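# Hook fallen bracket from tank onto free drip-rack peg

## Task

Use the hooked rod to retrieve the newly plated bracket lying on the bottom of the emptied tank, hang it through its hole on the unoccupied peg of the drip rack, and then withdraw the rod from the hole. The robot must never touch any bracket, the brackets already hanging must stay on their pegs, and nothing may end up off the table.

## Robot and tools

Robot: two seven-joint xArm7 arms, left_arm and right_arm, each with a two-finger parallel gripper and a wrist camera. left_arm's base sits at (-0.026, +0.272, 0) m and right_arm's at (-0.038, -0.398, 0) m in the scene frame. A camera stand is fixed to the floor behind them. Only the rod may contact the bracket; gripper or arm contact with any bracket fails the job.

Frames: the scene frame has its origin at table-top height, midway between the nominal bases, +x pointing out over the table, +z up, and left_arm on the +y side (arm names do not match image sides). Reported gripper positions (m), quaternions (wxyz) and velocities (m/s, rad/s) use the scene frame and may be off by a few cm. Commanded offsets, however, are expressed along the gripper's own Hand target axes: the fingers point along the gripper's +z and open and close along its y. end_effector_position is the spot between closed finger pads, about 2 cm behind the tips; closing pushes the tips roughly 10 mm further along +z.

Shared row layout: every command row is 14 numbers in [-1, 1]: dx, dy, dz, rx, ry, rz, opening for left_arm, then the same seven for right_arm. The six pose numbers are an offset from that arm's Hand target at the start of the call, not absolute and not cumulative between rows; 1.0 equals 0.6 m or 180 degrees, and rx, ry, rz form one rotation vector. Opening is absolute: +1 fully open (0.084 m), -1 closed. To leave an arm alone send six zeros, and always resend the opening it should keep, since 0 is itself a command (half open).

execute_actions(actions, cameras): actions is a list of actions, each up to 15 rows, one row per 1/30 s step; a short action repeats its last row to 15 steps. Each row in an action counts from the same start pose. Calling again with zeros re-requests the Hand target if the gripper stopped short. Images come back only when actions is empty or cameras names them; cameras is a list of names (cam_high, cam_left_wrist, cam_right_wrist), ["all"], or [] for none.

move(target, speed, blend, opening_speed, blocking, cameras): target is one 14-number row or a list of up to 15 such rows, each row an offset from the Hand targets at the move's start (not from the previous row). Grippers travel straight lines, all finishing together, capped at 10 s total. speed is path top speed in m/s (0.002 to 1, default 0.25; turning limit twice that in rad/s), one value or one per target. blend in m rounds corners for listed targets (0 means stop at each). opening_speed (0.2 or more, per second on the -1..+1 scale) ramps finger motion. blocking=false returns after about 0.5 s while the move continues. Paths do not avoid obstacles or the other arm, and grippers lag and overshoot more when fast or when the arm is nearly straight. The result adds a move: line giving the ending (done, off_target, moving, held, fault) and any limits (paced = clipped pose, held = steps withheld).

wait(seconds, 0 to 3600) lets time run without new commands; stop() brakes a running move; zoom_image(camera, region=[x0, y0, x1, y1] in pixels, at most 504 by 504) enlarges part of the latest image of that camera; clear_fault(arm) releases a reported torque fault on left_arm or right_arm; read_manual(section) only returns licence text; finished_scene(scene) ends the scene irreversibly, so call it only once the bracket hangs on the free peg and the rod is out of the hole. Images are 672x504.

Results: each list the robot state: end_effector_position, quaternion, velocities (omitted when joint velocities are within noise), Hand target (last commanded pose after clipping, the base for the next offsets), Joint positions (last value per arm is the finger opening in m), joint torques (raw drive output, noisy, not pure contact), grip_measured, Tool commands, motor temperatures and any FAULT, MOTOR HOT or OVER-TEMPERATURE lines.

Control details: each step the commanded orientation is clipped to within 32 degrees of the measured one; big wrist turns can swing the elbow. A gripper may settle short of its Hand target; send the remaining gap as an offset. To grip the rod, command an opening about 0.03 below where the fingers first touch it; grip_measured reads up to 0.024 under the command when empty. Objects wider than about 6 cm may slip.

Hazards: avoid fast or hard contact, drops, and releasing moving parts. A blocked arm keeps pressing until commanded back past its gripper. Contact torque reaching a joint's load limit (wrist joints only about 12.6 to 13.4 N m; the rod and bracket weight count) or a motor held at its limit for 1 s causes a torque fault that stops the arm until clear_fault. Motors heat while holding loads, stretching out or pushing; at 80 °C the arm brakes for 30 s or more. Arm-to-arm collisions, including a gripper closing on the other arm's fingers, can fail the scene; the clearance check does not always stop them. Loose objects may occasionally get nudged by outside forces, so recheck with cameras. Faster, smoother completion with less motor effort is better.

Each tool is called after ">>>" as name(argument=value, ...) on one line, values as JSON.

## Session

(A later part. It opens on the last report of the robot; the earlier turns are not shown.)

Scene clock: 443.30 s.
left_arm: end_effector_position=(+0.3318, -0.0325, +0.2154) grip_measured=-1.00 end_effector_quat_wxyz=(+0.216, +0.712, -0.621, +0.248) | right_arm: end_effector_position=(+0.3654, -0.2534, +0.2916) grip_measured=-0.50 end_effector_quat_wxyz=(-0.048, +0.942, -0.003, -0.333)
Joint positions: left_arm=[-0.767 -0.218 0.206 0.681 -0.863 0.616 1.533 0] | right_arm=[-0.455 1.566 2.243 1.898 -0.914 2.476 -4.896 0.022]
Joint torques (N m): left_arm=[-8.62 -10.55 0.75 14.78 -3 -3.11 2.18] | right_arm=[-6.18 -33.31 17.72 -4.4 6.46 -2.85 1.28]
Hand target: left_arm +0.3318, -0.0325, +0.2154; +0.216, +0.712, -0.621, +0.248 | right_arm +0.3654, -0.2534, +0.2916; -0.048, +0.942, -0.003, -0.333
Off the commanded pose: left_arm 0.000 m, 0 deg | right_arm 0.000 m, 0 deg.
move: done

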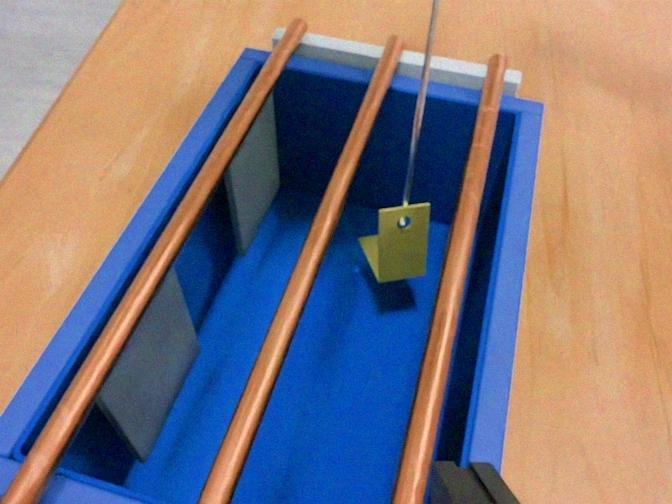

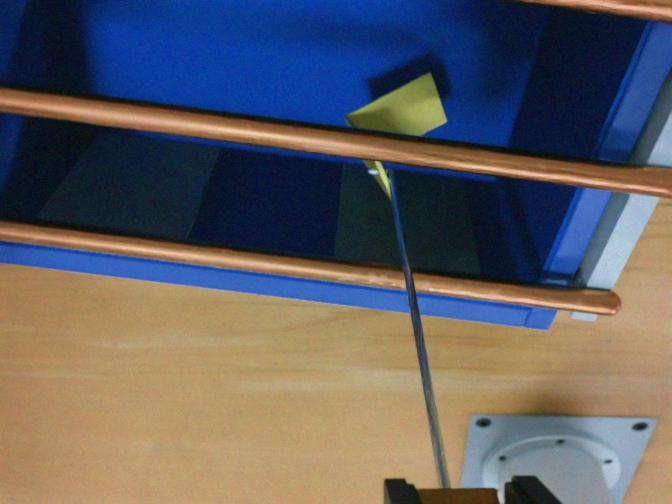

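>>> move(target=[-0.1453,0.1795,-0.0848,0.2928,0.1834,-0.1923,-1,-0.1151,-0.0162,-0.142,0,0,0,-1], speed=0.08, cameras=["all"])

Scene clock: 475.13 s.
left_arm: end_effector_position=(+0.2115, +0.0517, +0.2009) grip_measured=-1.00 end_effector_quat_wxyz=(+0.107, +0.780, -0.138, +0.600) | right_arm: end_effector_position=(+0.3654, -0.2533, +0.4017) grip_measured=-0.50 end_effector_quat_wxyz=(-0.048, +0.942, -0.003, -0.333)
Joint positions: left_arm=[-0.228 -1.288 -1.143 0.159 -3.787 -0.05 2.675 0] | right_arm=[-0.26 1.219 2.23 2.405 -0.869 2.643 -4.98 0.022]
Joint torques (N m): left_arm=[8.89 -1.41 7.53 8.07 -2.39 -0.15 -2.07] | right_arm=[6.27 -34.35 7.25 -1.72 -0.49 0.06 -1.72]
Hand target: left_arm +0.2115, +0.0517, +0.2009; +0.106, +0.780, -0.138, +0.601 | right_arm +0.3654, -0.2533, +0.4017; -0.048, +0.942, -0.003, -0.333
Off the commanded pose: left_arm 0.000 m, 0 deg | right_arm 0.000 m, 0 deg.
move: done

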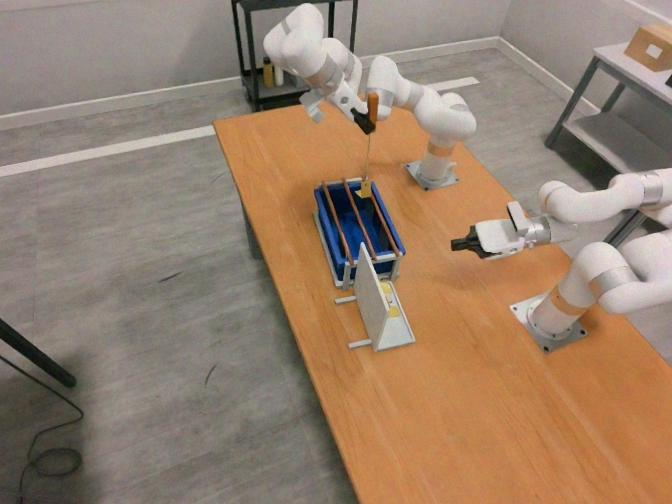

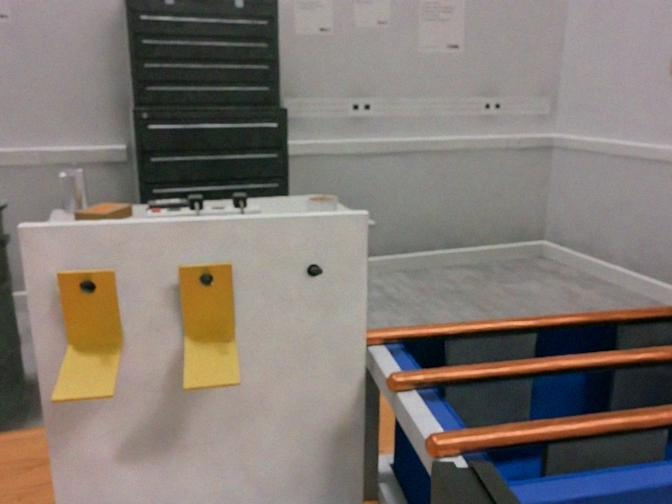

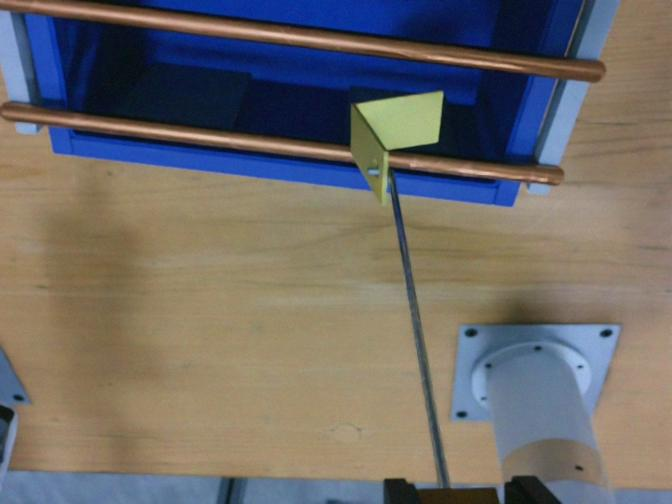

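>>> move(target=[0,0,0,0,0,0,-1,-0.033,-0.4225,-0.0117,0.3276,0.0369,0.4186,-1], speed=0.11, cameras=["all"])

>>> zoom_image(camera="cam_left_wrist", region=[220, 180, 380, 340])

Scene clock: 491.63 s.
left_arm: end_effector_position=(+0.2115, +0.0517, +0.2009) grip_measured=-1.00 end_effector_quat_wxyz=(+0.106, +0.780, -0.138, +0.601) | right_arm: end_effector_position=(+0.3641, -0.0022, +0.4419) grip_measured=-0.50 end_effector_quat_wxyz=(+0.268, -0.624, +0.706, +0.201)
Joint positions: left_arm=[-0.228 -1.288 -1.143 0.159 -3.787 -0.051 2.675 0] | right_arm=[-0.503 1.241 2.175 1.445 -1.152 1.405 -3.16 0.022]
Joint torques (N m): left_arm=[8.67 -0.61 7.66 7.97 -2.53 -0.28 -2.07] | right_arm=[6.42 -23.96 15.28 2.42 -3.01 -4.63 1.47]
Hand target: left_arm +0.2115, +0.0517, +0.2009; +0.106, +0.780, -0.138, +0.601 | right_arm +0.3641, -0.0022, +0.4419; +0.268, -0.624, +0.706, +0.201
Off the commanded pose: left_arm 0.000 m, 0 deg | right_arm 0.000 m, 0 deg.
move: done

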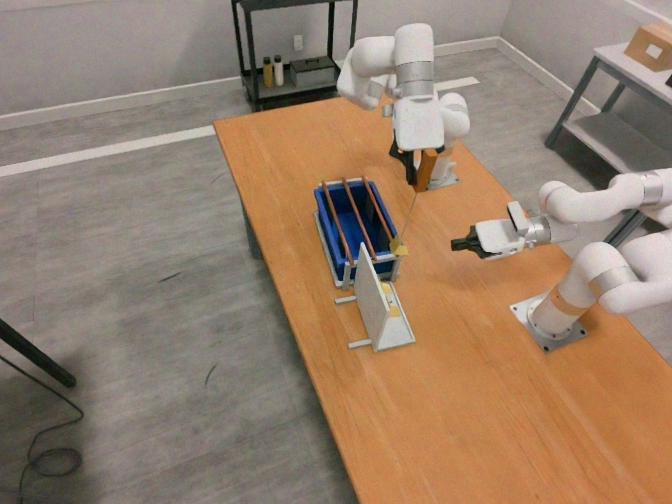

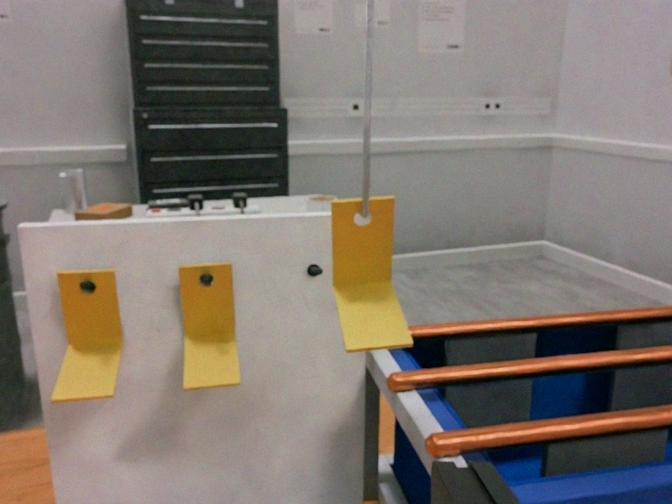

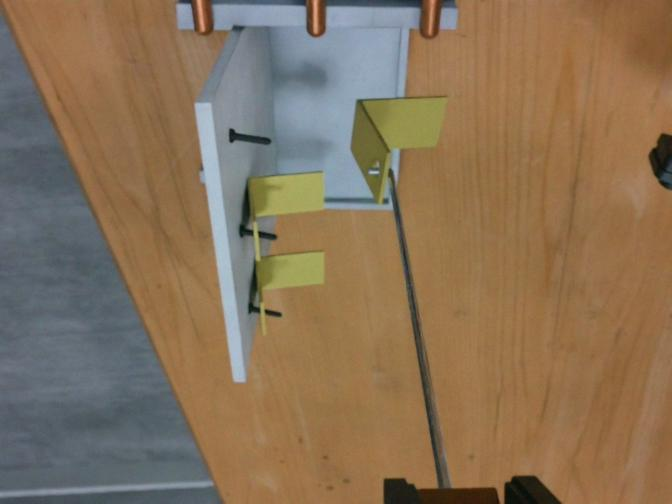

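Scaled by 3.150 from the camera's image (finer frame: 960x720).

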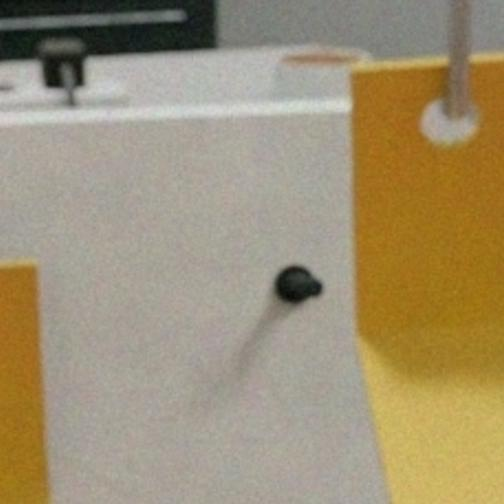

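>>> move(target=[0,0,0,0,0,0,-1,0.0335,-0.059,0.067,0,0,0,-1], speed=0.06, cameras=["cam_left_wrist","cam_right_wrist"])

>>> zoom_image(camera="cam_left_wrist", region=[280, 220, 380, 320])

>>> zoom_image(camera="cam_right_wrist", region=[280, 100, 420, 220])

Scene clock: 513.03 s.
left_arm: end_effector_position=(+0.2115, +0.0517, +0.2009) grip_measured=-1.00 end_effector_quat_wxyz=(+0.106, +0.780, -0.138, +0.601) | right_arm: end_effector_position=(+0.4026, +0.0021, +0.3999) grip_measured=-0.50 end_effector_quat_wxyz=(+0.268, -0.624, +0.706, +0.201)
Joint positions: left_arm=[-0.228 -1.288 -1.143 0.159 -3.787 -0.051 2.675 0] | right_arm=[-0.492 1.304 2.092 1.456 -1.209 1.352 -3.223 0.022]
Joint torques (N m): left_arm=[8.22 -0.62 7.84 8.01 -2.01 -0.08 -2.07] | right_arm=[6.05 -15.11 16.33 4.2 -2.96 -4.65 -1.84]
Hand target: left_arm +0.2115, +0.0517, +0.2009; +0.106, +0.780, -0.138, +0.601 | right_arm +0.4027, +0.0021, +0.3998; +0.268, -0.624, +0.706, +0.201
Off the commanded pose: left_arm 0.000 m, 0 deg | right_arm 0.000 m, 0 deg.
move: done

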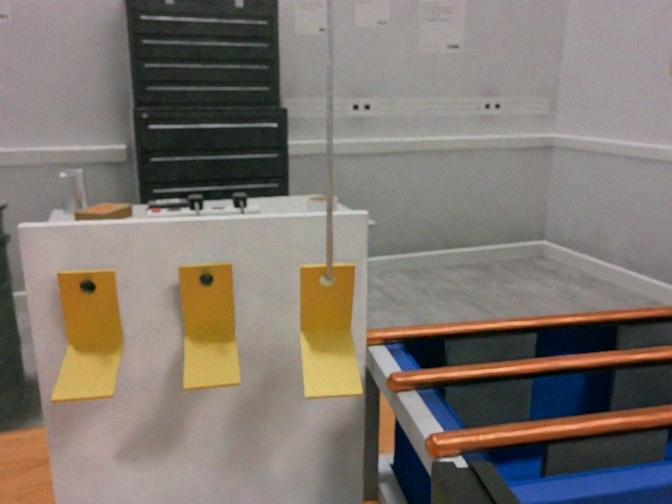

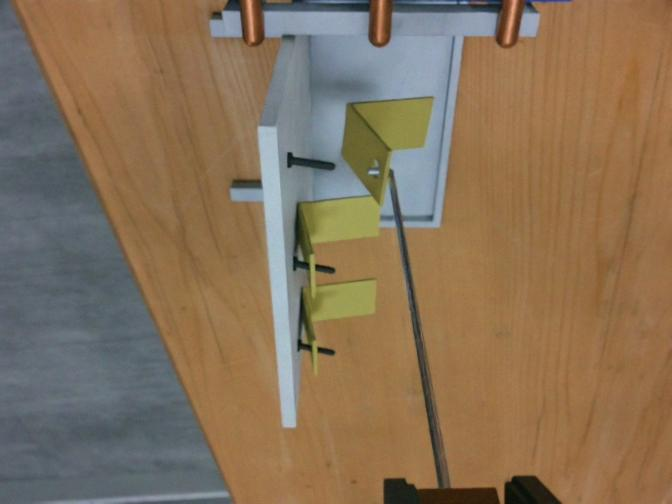

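Scaled by 5.040 from the camera's image (finer frame: 960x720).

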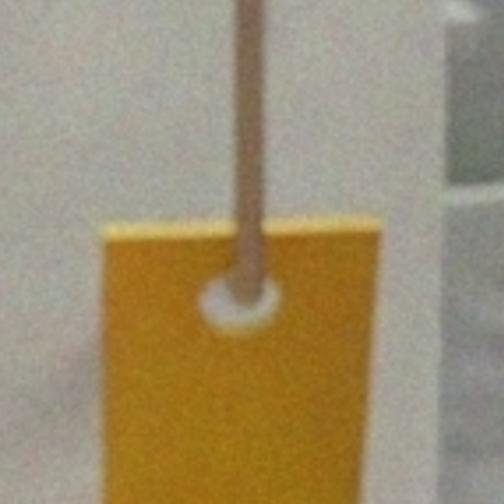

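Scaled by 3.600 from the camera's image (finer frame: 960x720).

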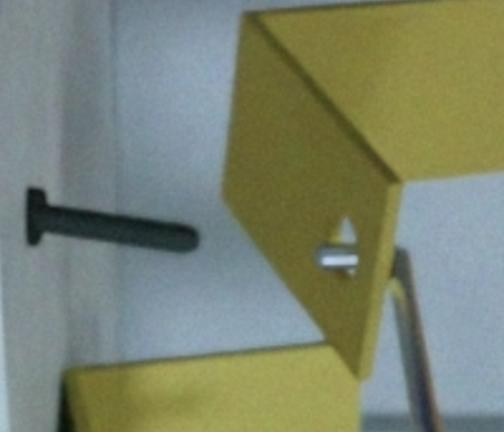

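>>> move(target=[0,0,0,0,0,0,-1,0.0017,-0.0333,0.003,0,0,0,-1], speed=0.04, cameras=["cam_left_wrist","cam_right_wrist"])

>>> zoom_image(camera="cam_left_wrist", region=[280, 230, 360, 310])

>>> zoom_image(camera="cam_right_wrist", region=[310, 110, 430, 210])

Scene clock: 525.93 s.
left_arm: end_effector_position=(+0.2115, +0.0517, +0.2009) grip_measured=-1.00 end_effector_quat_wxyz=(+0.106, +0.780, -0.138, +0.601) | right_arm: end_effector_position=(+0.4226, -0.0003, +0.3988) grip_measured=-0.50 end_effector_quat_wxyz=(+0.268, -0.624, +0.706, +0.201)
Joint positions: left_arm=[-0.228 -1.288 -1.143 0.159 -3.787 -0.051 2.675 0] | right_arm=[-0.472 1.305 2.077 1.518 -1.21 1.359 -3.269 0.022]
Joint torques (N m): left_arm=[7.72 -1.03 7.78 7.53 -2.03 -0.19 -1.8] | right_arm=[4.58 -20.06 12.09 4.06 -3.25 -0.17 -2.25]
Hand target: left_arm +0.2115, +0.0517, +0.2009; +0.106, +0.780, -0.138, +0.601 | right_arm +0.4226, -0.0003, +0.3988; +0.268, -0.624, +0.706, +0.201
Off the commanded pose: left_arm 0.000 m, 0 deg | right_arm 0.000 m, 0 deg.
move: done

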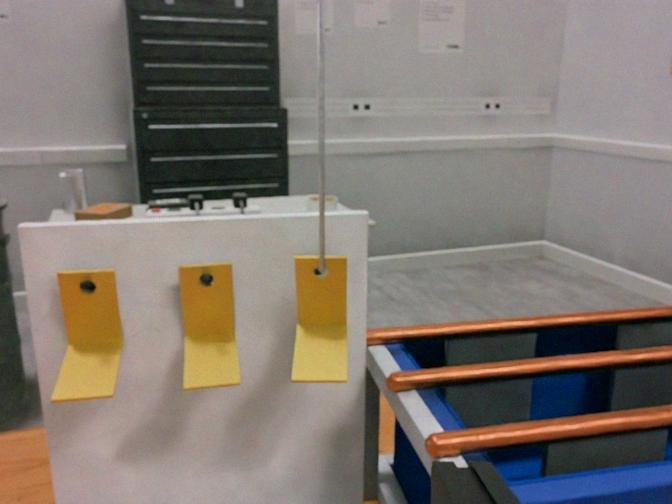

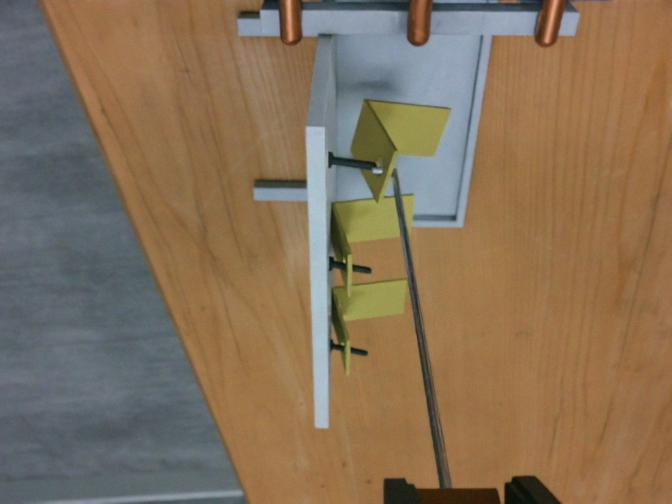

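Scaled by 6.300 from the camera's image (finer frame: 960x720).

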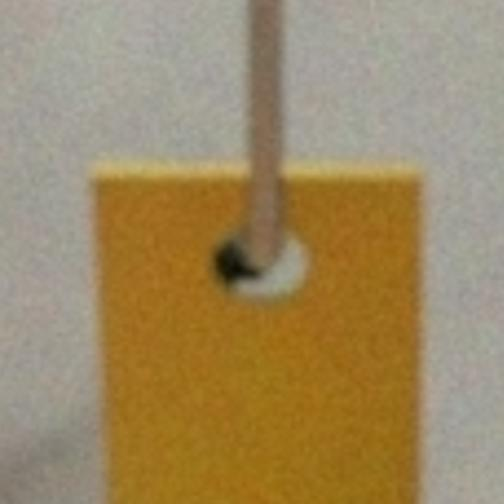

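Scaled by 4.200 from the camera's image (finer frame: 960x720).

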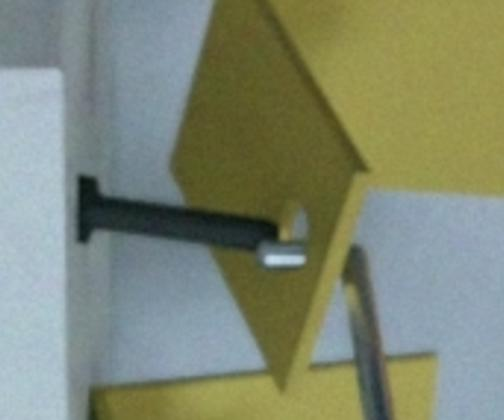

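>>> move(target=[[0,0,0,0,0,0,-1,0,-0.0003,-0.0025,0,0,0,-1],[0,0,0,0,0,0,-1,0.0002,-0.012,-0.0018,0,0,0,-1]], speed=0.03, cameras=["cam_left_wrist","cam_right_wrist"])

>>> zoom_image(camera="cam_left_wrist", region=[280, 230, 360, 310])

>>> zoom_image(camera="cam_right_wrist", region=[310, 110, 430, 210])

Scene clock: 539.40 s.
left_arm: end_effector_position=(+0.2115, +0.0517, +0.2009) grip_measured=-1.00 end_effector_quat_wxyz=(+0.106, +0.780, -0.138, +0.601) | right_arm: end_effector_position=(+0.4296, -0.0021, +0.3999) grip_measured=-0.50 end_effector_quat_wxyz=(+0.268, -0.624, +0.706, +0.201)
Joint positions: left_arm=[-0.228 -1.288 -1.143 0.159 -3.787 -0.051 2.675 0] | right_arm=[-0.465 1.303 2.074 1.542 -1.208 1.365 -3.286 0.022]
Joint torques (N m): left_arm=[7.48 -0.49 8.2 7.97 -1.57 0.15 -1.85] | right_arm=[5.95 -26.91 16.75 3.93 1.6 -1.55 -1.78]
Hand target: left_arm +0.2115, +0.0517, +0.2009; +0.106, +0.780, -0.138, +0.601 | right_arm +0.4296, -0.0021, +0.3999; +0.268, -0.624, +0.706, +0.201
Off the commanded pose: left_arm 0.000 m, 0 deg | right_arm 0.000 m, 0 deg.
move: done

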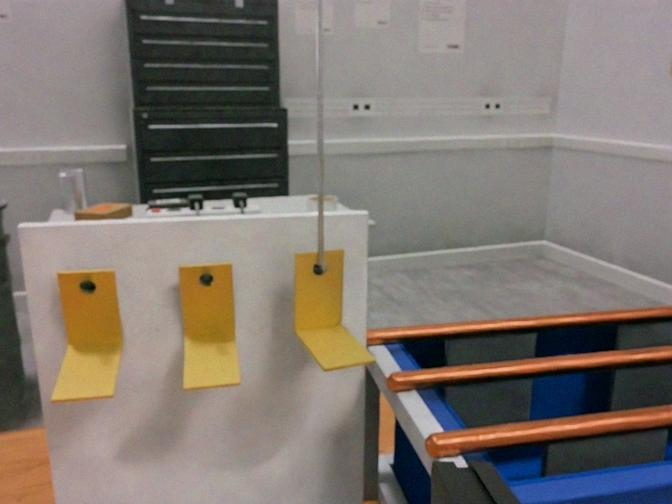

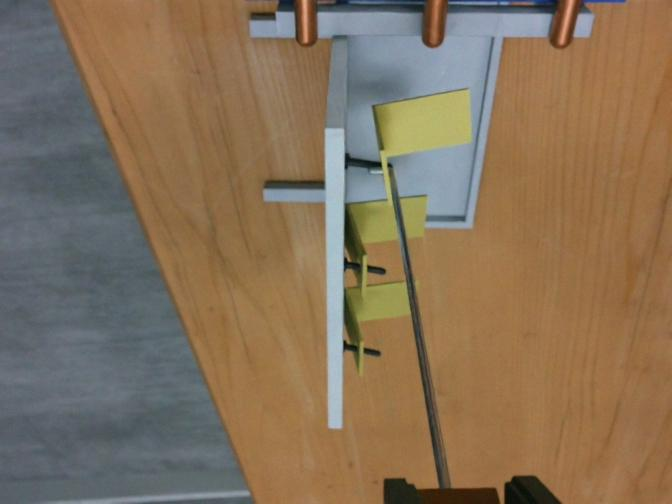

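Scaled by 6.300 from the camera's image (finer frame: 960x720).

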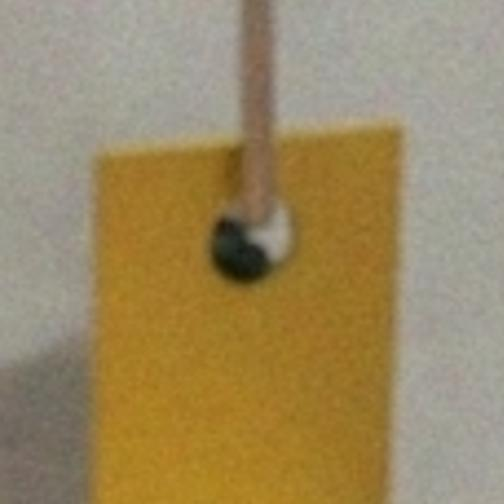

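Scaled by 4.200 from the camera's image (finer frame: 960x720).

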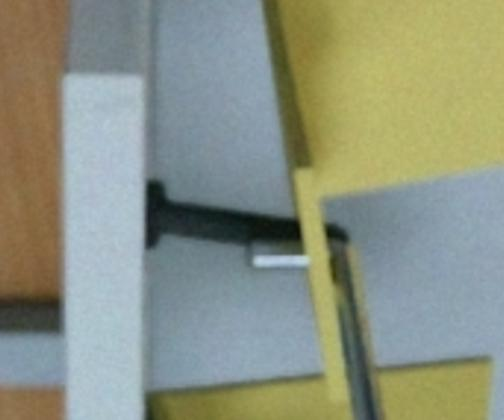

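>>> move(target=[[0,0,0,0,0,0,-1,0.002,-0.0115,0.003,0,0,0,-1],[0,0,0,0,0,0,-1,0.0065,-0.0118,0.0038,0,0,0,-1],[0,0,0,0,0,0,-1,0.0103,-0.0117,0.0072,0,0,0,-1]], speed=0.03, cameras=["cam_left_wrist","cam_right_wrist"])

>>> zoom_image(camera="cam_left_wrist", region=[280, 230, 360, 310])

>>> zoom_image(camera="cam_right_wrist", region=[310, 110, 430, 210])

Scene clock: 548.27 s.
left_arm: end_effector_position=(+0.2115, +0.0517, +0.2009) grip_measured=-1.00 end_effector_quat_wxyz=(+0.106, +0.780, -0.138, +0.601) | right_arm: end_effector_position=(+0.4366, -0.0052, +0.3931) grip_measured=-0.50 end_effector_quat_wxyz=(+0.268, -0.624, +0.706, +0.201)
Joint positions: left_arm=[-0.228 -1.288 -1.143 0.159 -3.787 -0.051 2.675 0] | right_arm=[-0.47 1.316 2.066 1.544 -1.214 1.36 -3.301 0.022]
Joint torques (N m): left_arm=[8.37 0.49 7.93 7.56 -1.6 -0.07 -1.87] | right_arm=[-7.61 -11.84 2.54 -0.5 -4.79 1.19 0.84]
Hand target: left_arm +0.2115, +0.0517, +0.2009; +0.106, +0.780, -0.138, +0.601 | right_arm +0.4366, -0.0052, +0.3931; +0.268, -0.624, +0.706, +0.201
Off the commanded pose: left_arm 0.000 m, 0 deg | right_arm 0.000 m, 0 deg.
move: done

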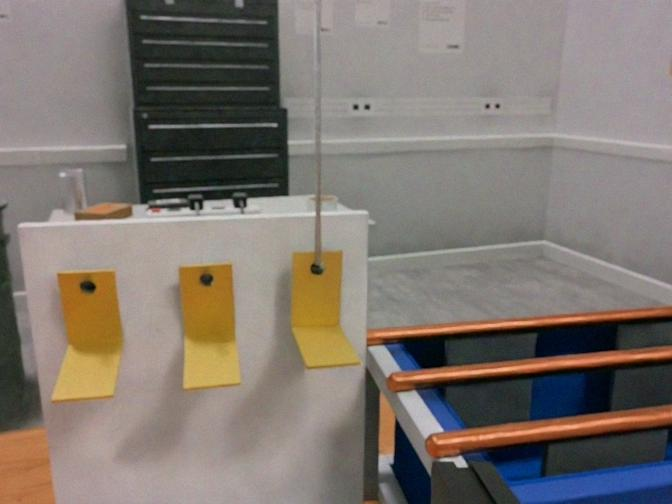

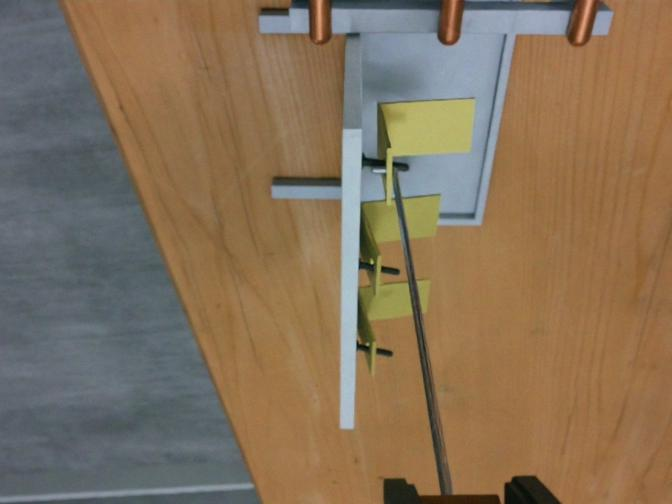

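Scaled by 6.300 from the camera's image (finer frame: 960x720).

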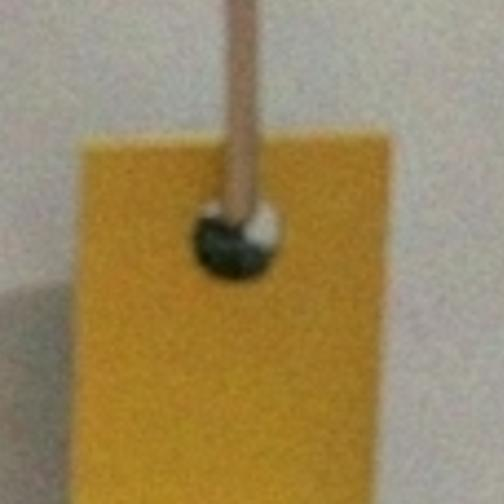

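Scaled by 4.200 from the camera's image (finer frame: 960x720).

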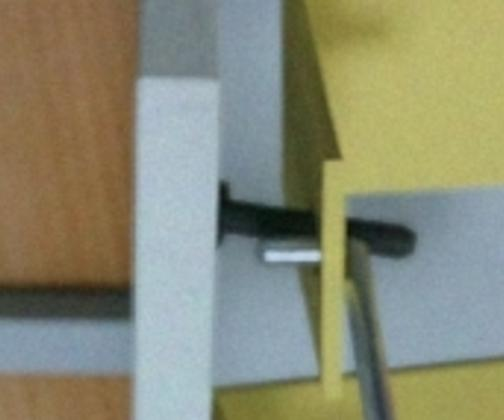

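>>> move(target=[[0,0,0,0,0,0,-1,-0.0027,-0.0002,-0.0032,0,0,0,-1],[0,0,0,0,0,0,-1,-0.0065,0.0005,0,0,0,0,-1],[0,0,0,0,0,0,-1,-0.0002,0.001,0.0078,0,0,0,-1]], speed=0.025, cameras=["cam_left_wrist","cam_right_wrist"])

>>> zoom_image(camera="cam_left_wrist", region=[280, 230, 360, 310])

>>> zoom_image(camera="cam_right_wrist", region=[310, 110, 430, 210])

Scene clock: 561.13 s.
left_arm: end_effector_position=(+0.2115, +0.0517, +0.2009) grip_measured=-1.00 end_effector_quat_wxyz=(+0.106, +0.780, -0.138, +0.601) | right_arm: end_effector_position=(+0.4366, -0.0021, +0.3895) grip_measured=-0.50 end_effector_quat_wxyz=(+0.268, -0.624, +0.706, +0.201)
Joint positions: left_arm=[-0.228 -1.288 -1.143 0.159 -3.787 -0.051 2.675 0] | right_arm=[-0.466 1.319 2.058 1.54 -1.22 1.352 -3.298 0.022]
Joint torques (N m): left_arm=[7.79 -0.38 8.1 7.74 -1.6 -0.02 -1.88] | right_arm=[-6.2 -16.56 16.4 0.84 -2.7 -4.78 0.82]
Hand target: left_arm +0.2115, +0.0517, +0.2009; +0.106, +0.780, -0.138, +0.601 | right_arm +0.4366, -0.0021, +0.3895; +0.268, -0.624, +0.706, +0.201
Off the commanded pose: left_arm 0.000 m, 0 deg | right_arm 0.000 m, 0 deg.
move: done

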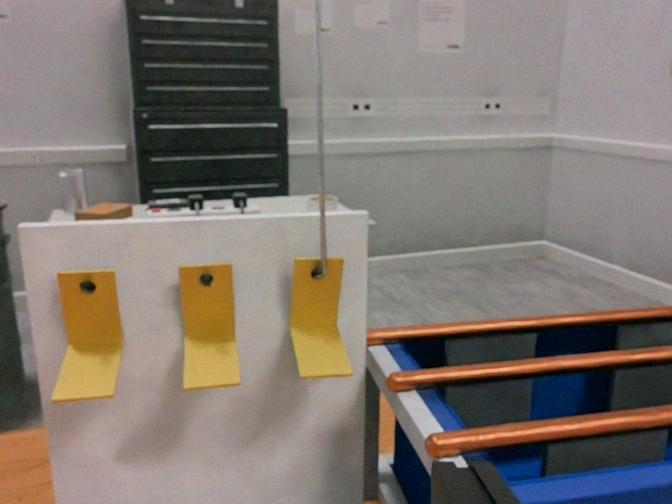

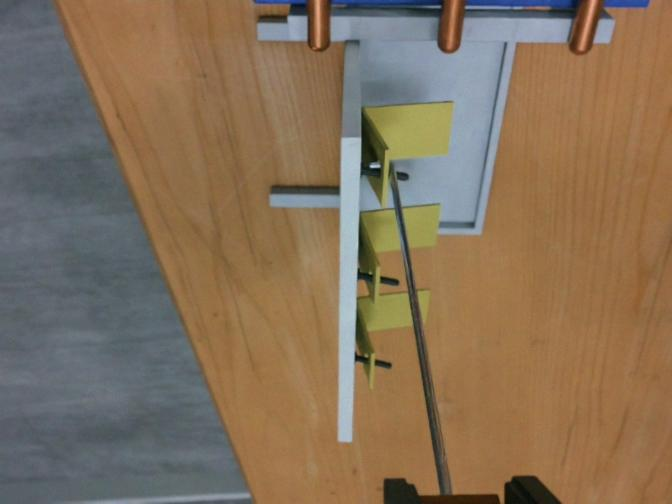

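Scaled by 6.300 from the camera's image (finer frame: 960x720).

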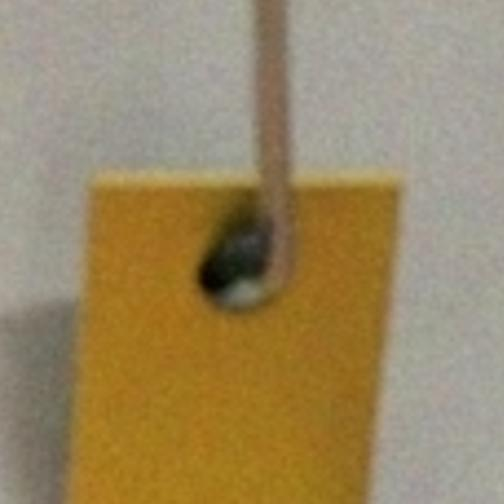

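Scaled by 4.200 from the camera's image (finer frame: 960x720).

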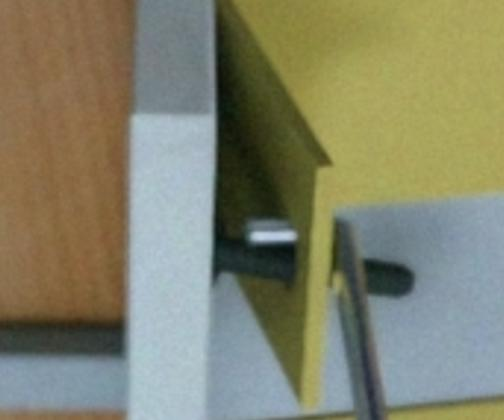

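>>> move(target=[[0,0,0,0,0,0,-1,0.0025,-0.0005,-0.002,0,0,0,-1],[0,0,0,0,0,0,-1,0.0022,0.0228,-0.0032,0,0,0,-1]], speed=0.03, cameras=["cam_left_wrist","cam_right_wrist"])

>>> zoom_image(camera="cam_left_wrist", region=[280, 230, 360, 310])

Scene clock: 567.17 s.
left_arm: end_effector_position=(+0.2115, +0.0517, +0.2009) grip_measured=-1.00 end_effector_quat_wxyz=(+0.106, +0.780, -0.138, +0.601) | right_arm: end_effector_position=(+0.4227, -0.0024, +0.3894) grip_measured=-0.50 end_effector_quat_wxyz=(+0.268, -0.624, +0.706, +0.201)
Joint positions: left_arm=[-0.228 -1.288 -1.143 0.159 -3.787 -0.051 2.675 0] | right_arm=[-0.488 1.323 2.07 1.489 -1.219 1.347 -3.266 0.022]
Joint torques (N m): left_arm=[7.4 0.07 8.08 7.67 -1.63 0.18 -1.76] | right_arm=[-6.31 -16.05 21.92 1.12 -1.48 -4.42 1.43]
Hand target: left_arm +0.2115, +0.0517, +0.2009; +0.106, +0.780, -0.138, +0.601 | right_arm +0.4227, -0.0024, +0.3894; +0.268, -0.624, +0.706, +0.201
Off the commanded pose: left_arm 0.000 m, 0 deg | right_arm 0.000 m, 0 deg.
move: done

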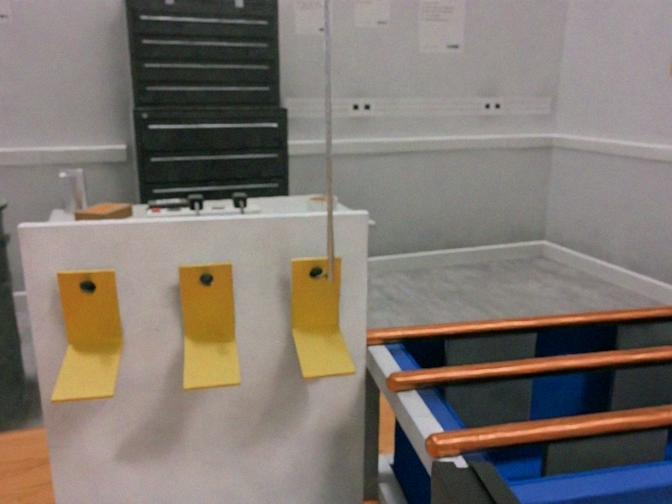

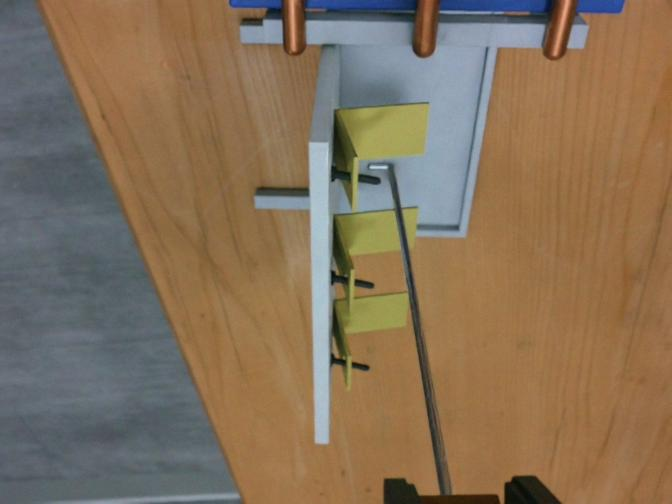

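Scaled by 6.300 from the camera's image (finer frame: 960x720).

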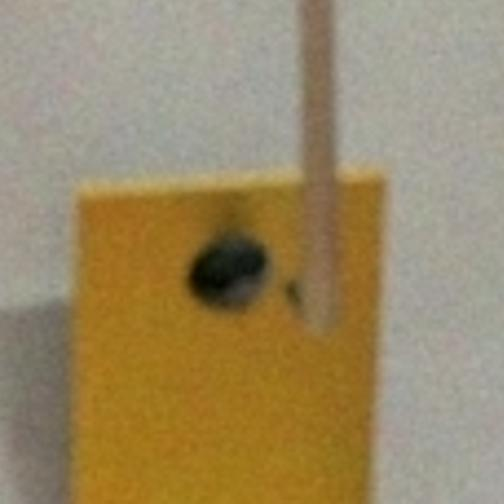

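>>> move(target=[0.1735,-0.4345,-0.321,0,0,0,-1,-0.0024,0.1508,-0.0078,0,0,0,-1], speed=0.2)

>>> move(target=[[0,0,0,0,0,0,-1,0.1562,0.1592,-0.1368,-0.0175,0.4996,-0.0039,-1],[0,0,0,0,0,0,-1,0.5367,0.1835,0.2598,-0.0175,0.4996,-0.0039,-1]], speed=0.25, blend=0.03, cameras=["all"])

Scene clock: 587.13 s.
left_arm: end_effector_position=(+0.2104, +0.0708, +0.2087) grip_measured=-1.00 end_effector_quat_wxyz=(+0.106, +0.780, -0.137, +0.601) | right_arm: end_effector_position=(+0.4083, -0.0007, +0.3894) grip_measured=-0.50 end_effector_quat_wxyz=(+0.268, -0.624, +0.706, +0.201)
Joint positions: left_arm=[-0.293 -1.336 -1.053 0.112 -3.716 -0.089 2.673 0] | right_arm=[-0.503 1.324 2.08 1.442 -1.22 1.341 -3.232 0.022]
Joint torques (N m): left_arm=[8.9 18.15 6.58 8.74 -2.72 3.89 2.19] | right_arm=[-6.31 -15.42 21.81 1.4 -3.07 -4.48 1.43]
Hand target: left_arm +0.2104, +0.0708, +0.2087; +0.106, +0.780, -0.137, +0.601 (not the last commanded pose) | right_arm +0.4083, -0.0007, +0.3894; +0.268, -0.624, +0.706, +0.201 (not the last commanded pose)
Off the commanded pose: left_arm 0.320 m, 0 deg | right_arm 0.076 m, 0 deg.
move: held (left_arm; a check stopped the path), off_target (right_arm; braked when a check withheld steps of left_arm); limits=held
pose unreachable (left arm): on one or more control steps of this call, first in action 0 (counted from 0), this arm could not follow its commanded pose, so it was not sent that pose on those steps. It may still have moved: this result reports where it is.
cause: moving toward the commanded pose would bring two parts of the arm too close to each other (joints 2 (shoulder) to 6 (wrist pitch) lie between them).

Scene clock: 592.00 s.
left_arm: end_effector_position=(+0.2104, +0.0708, +0.2087) grip_measured=-1.00 end_effector_quat_wxyz=(+0.106, +0.780, -0.137, +0.601) | right_arm: end_effector_position=(+0.2929, -0.1314, +0.1420) grip_measured=-0.50 end_effector_quat_wxyz=(-0.321, -0.595, +0.679, -0.286)
Joint positions: left_arm=[-0.293 -1.336 -1.054 0.112 -3.716 -0.089 2.673 0] | right_arm=[0.061 1.165 1.396 1.635 -1.075 2.321 -3.036 0.022]
Joint torques (N m): left_arm=[8.84 17.76 6.2 8.88 -2.28 3.92 2.23] | right_arm=[-0.15 -16.88 0.26 3.51 0.66 -1.27 -0.21]
Hand target: left_arm +0.2104, +0.0708, +0.2087; +0.106, +0.780, -0.137, +0.601 | right_arm +0.2929, -0.1314, +0.1420; -0.321, -0.595, +0.679, -0.286 (not the last commanded pose)
Tool commands: left_gripper/opening=-1.0 right_gripper/opening=-1.0
Off the commanded pose: left_arm 0.000 m, 0 deg | right_arm 0.082 m, 1 deg.
TORQUE FAULT: the external load on joint 3 (upper arm roll) of the right arm reached its load limit, and that arm stopped. The contact can be on any part of that arm beyond that joint, not only on its tool. A torque fault puts only its own arm into a fault stop. That arm's remaining commands of this call were not run. The hold on joint 3 (upper arm roll) of that arm was moved back by the arm itself, up to 3 degrees, as the stop began, but later a load was on that arm, so every hold on that arm was set again where that arm then was. That arm may still press on what stopped it. That arm is still stopped at the end of this call. While its stop runs, that arm, its gripper or tool too, takes no new command.
CLEAR FAULT: the right arm stays stopped (state 4) until you call clear_fault(arm="right_arm").
End effector pose when the fault began: right_arm: position (+0.2935, -0.1336, +0.1362), quat_wxyz (-0.326, -0.593, +0.679, -0.285)
Joint positions when the fault began: right_arm=[0.061 1.171 1.382 1.634 -1.074 2.315 -3.037 0.022]
move: fault (right_arm); path passed 1 of 2 targets

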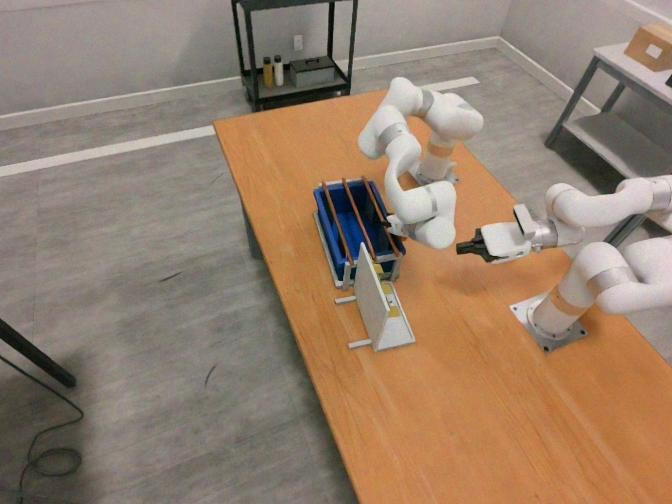

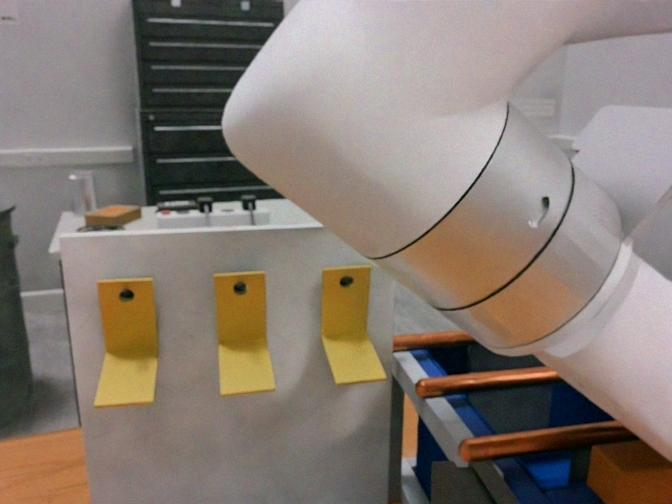

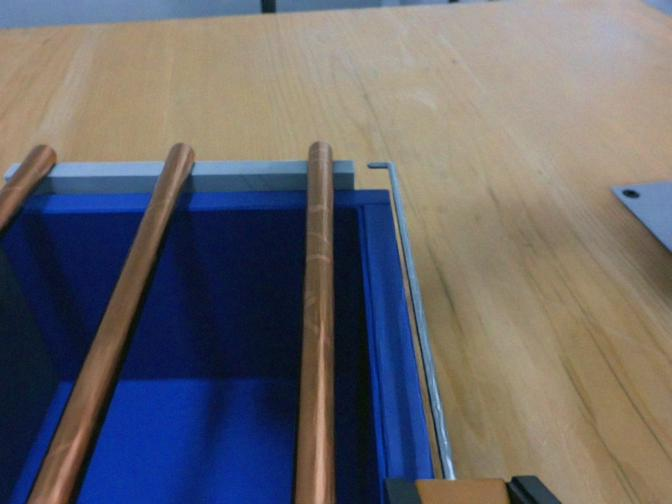

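>>> clear_fault(arm="right_arm")

Scene clock: 595.53 s.
left_arm: end_effector_position=(+0.2104, +0.0708, +0.2087) grip_measured=-1.00 end_effector_quat_wxyz=(+0.106, +0.780, -0.137, +0.601) | right_arm: end_effector_position=(+0.2929, -0.1312, +0.1426) grip_measured=-0.50 end_effector_quat_wxyz=(-0.320, -0.595, +0.679, -0.286)
Joint positions: left_arm=[-0.293 -1.336 -1.054 0.112 -3.716 -0.089 2.673 0] | right_arm=[0.061 1.165 1.397 1.635 -1.075 2.322 -3.036 0.022]
Joint torques (N m): left_arm=[8.7 17.7 6.46 8.81 -2.4 4.04 2.15] | right_arm=[0.06 -21.96 10.44 4.39 0.44 -0.32 -0.24]
Hand target: left_arm +0.2104, +0.0708, +0.2087; +0.106, +0.780, -0.137, +0.601 | right_arm +0.2929, -0.1312, +0.1426; -0.320, -0.595, +0.679, -0.286 (not the last commanded pose)
Tool commands: left_gripper/opening=-1.0 right_gripper/opening=-1.0
Off the commanded pose: left_arm 0.000 m, 0 deg | right_arm 0.083 m, 1 deg.
TORQUE FAULT, CONTINUED: the right arm's stop, for the torque fault of joint 3 (upper arm roll) that an earlier result reported, is over. The call counts as one of the actions that you can send in this scene. The hold on joint 3 (upper arm roll) of that arm was moved back by the arm itself, up to 3 degrees, as the stop began, but later a load was on that arm, so every hold on that arm was set again where that arm then was. That arm's target is now where it stood when the stop ended, not its last command. That arm's gripper keeps its grip as last carried out, and that arm accepts commands again: back off and push less far.
CLEAR FAULT: your call cleared the right arm's torque fault. If a joint's load stays at its limit, that arm stops again at once.

>>> move(target=[[0,0,0,0,0,0,-1,0.1295,0,-0.105,0,0,0,-1],[0,0,0,0,0,0,-1,0.3625,0.1388,0.0315,0,0,0,-1]], speed=0.15, blend=0.02, cameras=["all"])

Scene clock: 604.97 s.
left_arm: end_effector_position=(+0.2104, +0.0708, +0.2087) grip_measured=-1.00 end_effector_quat_wxyz=(+0.106, +0.780, -0.137, +0.601) | right_arm: end_effector_position=(+0.1898, -0.2712, +0.2988) grip_measured=-0.50 end_effector_quat_wxyz=(-0.320, -0.595, +0.679, -0.286)
Joint positions: left_arm=[-0.293 -1.336 -1.054 0.112 -3.716 -0.089 2.673 0] | right_arm=[-0.542 0.941 1.947 1.141 -0.653 2.467 -2.876 0.022]
Joint torques (N m): left_arm=[8.76 17.73 6.74 8.73 -1.89 3.96 2.18] | right_arm=[-5.84 -6.94 16.57 5.63 4.19 1.88 1.46]
Hand target: left_arm +0.2104, +0.0708, +0.2087; +0.106, +0.780, -0.137, +0.601 | right_arm +0.1898, -0.2712, +0.2988; -0.320, -0.595, +0.679, -0.286
Off the commanded pose: left_arm 0.000 m, 0 deg | right_arm 0.000 m, 0 deg.
move: done

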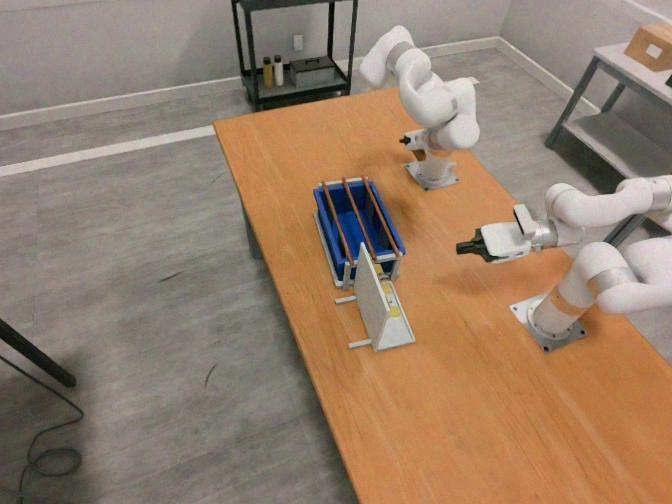

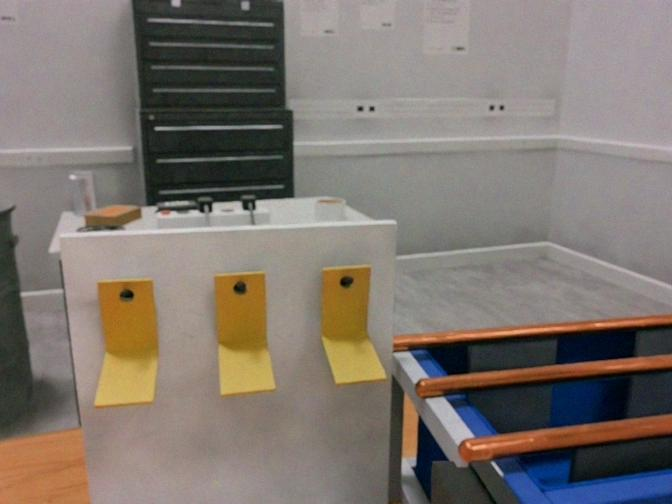

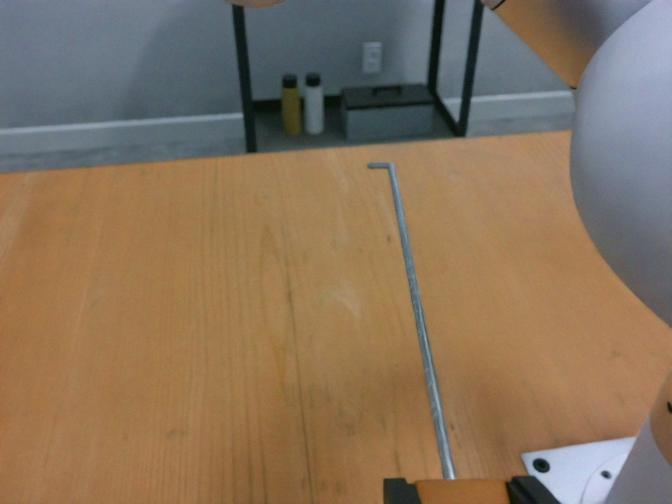

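>>> move(target=[[0,0,0,0,0,0,-1,-0.31,0,0.2514,0,0,0,-1],[0,0,0,0,0,0,-1,-0.3435,0,0.2785,0,0,0,-1]], speed=[0.15,0.04], blend=0.003, cameras=["cam_high","cam_right_wrist"])

Scene clock: 612.97 s.
left_arm: end_effector_position=(+0.2104, +0.0708, +0.2087) grip_measured=-1.00 end_effector_quat_wxyz=(+0.106, +0.780, -0.137, +0.601) | right_arm: end_effector_position=(+0.1916, -0.2708, +0.0335) grip_measured=-0.50 end_effector_quat_wxyz=(-0.320, -0.595, +0.679, -0.286)
Joint positions: left_arm=[-0.293 -1.336 -1.054 0.112 -3.716 -0.089 2.673 0] | right_arm=[-0.413 1.227 1.381 0.876 -1.104 2.046 -2.755 0.022]
Joint torques (N m): left_arm=[8.51 18.15 6.94 8.55 -2.32 3.97 2.32] | right_arm=[6.39 -10.47 12.86 3.74 -1.64 -0.65 1.49]
Hand target: left_arm +0.2104, +0.0708, +0.2087; +0.106, +0.780, -0.137, +0.601 | right_arm +0.1916, -0.2708, +0.0334; -0.320, -0.595, +0.679, -0.286
Off the commanded pose: left_arm 0.000 m, 0 deg | right_arm 0.000 m, 0 deg.
move: done

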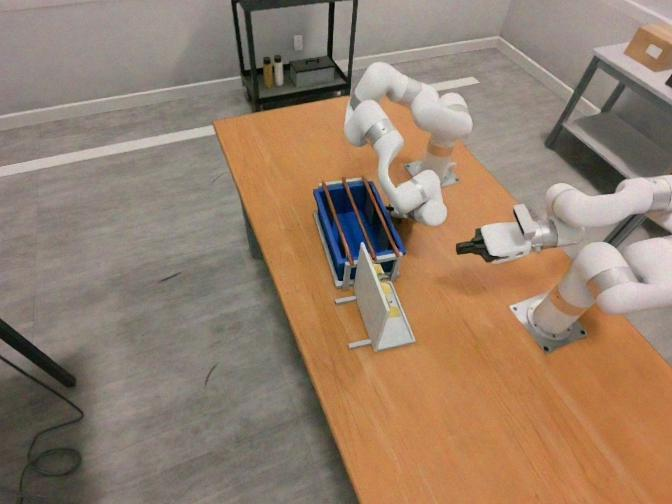

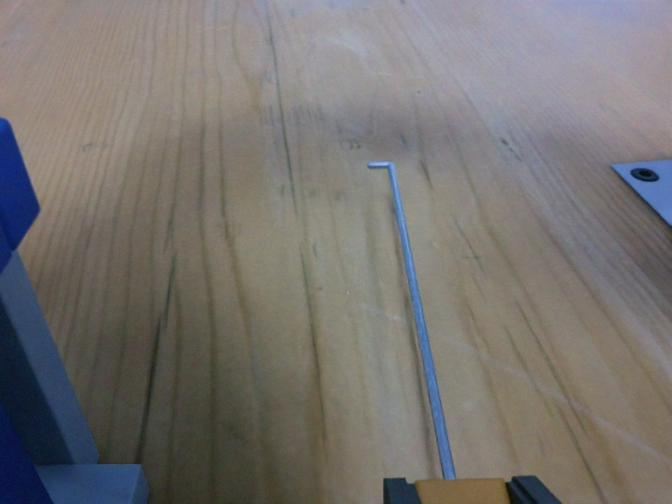

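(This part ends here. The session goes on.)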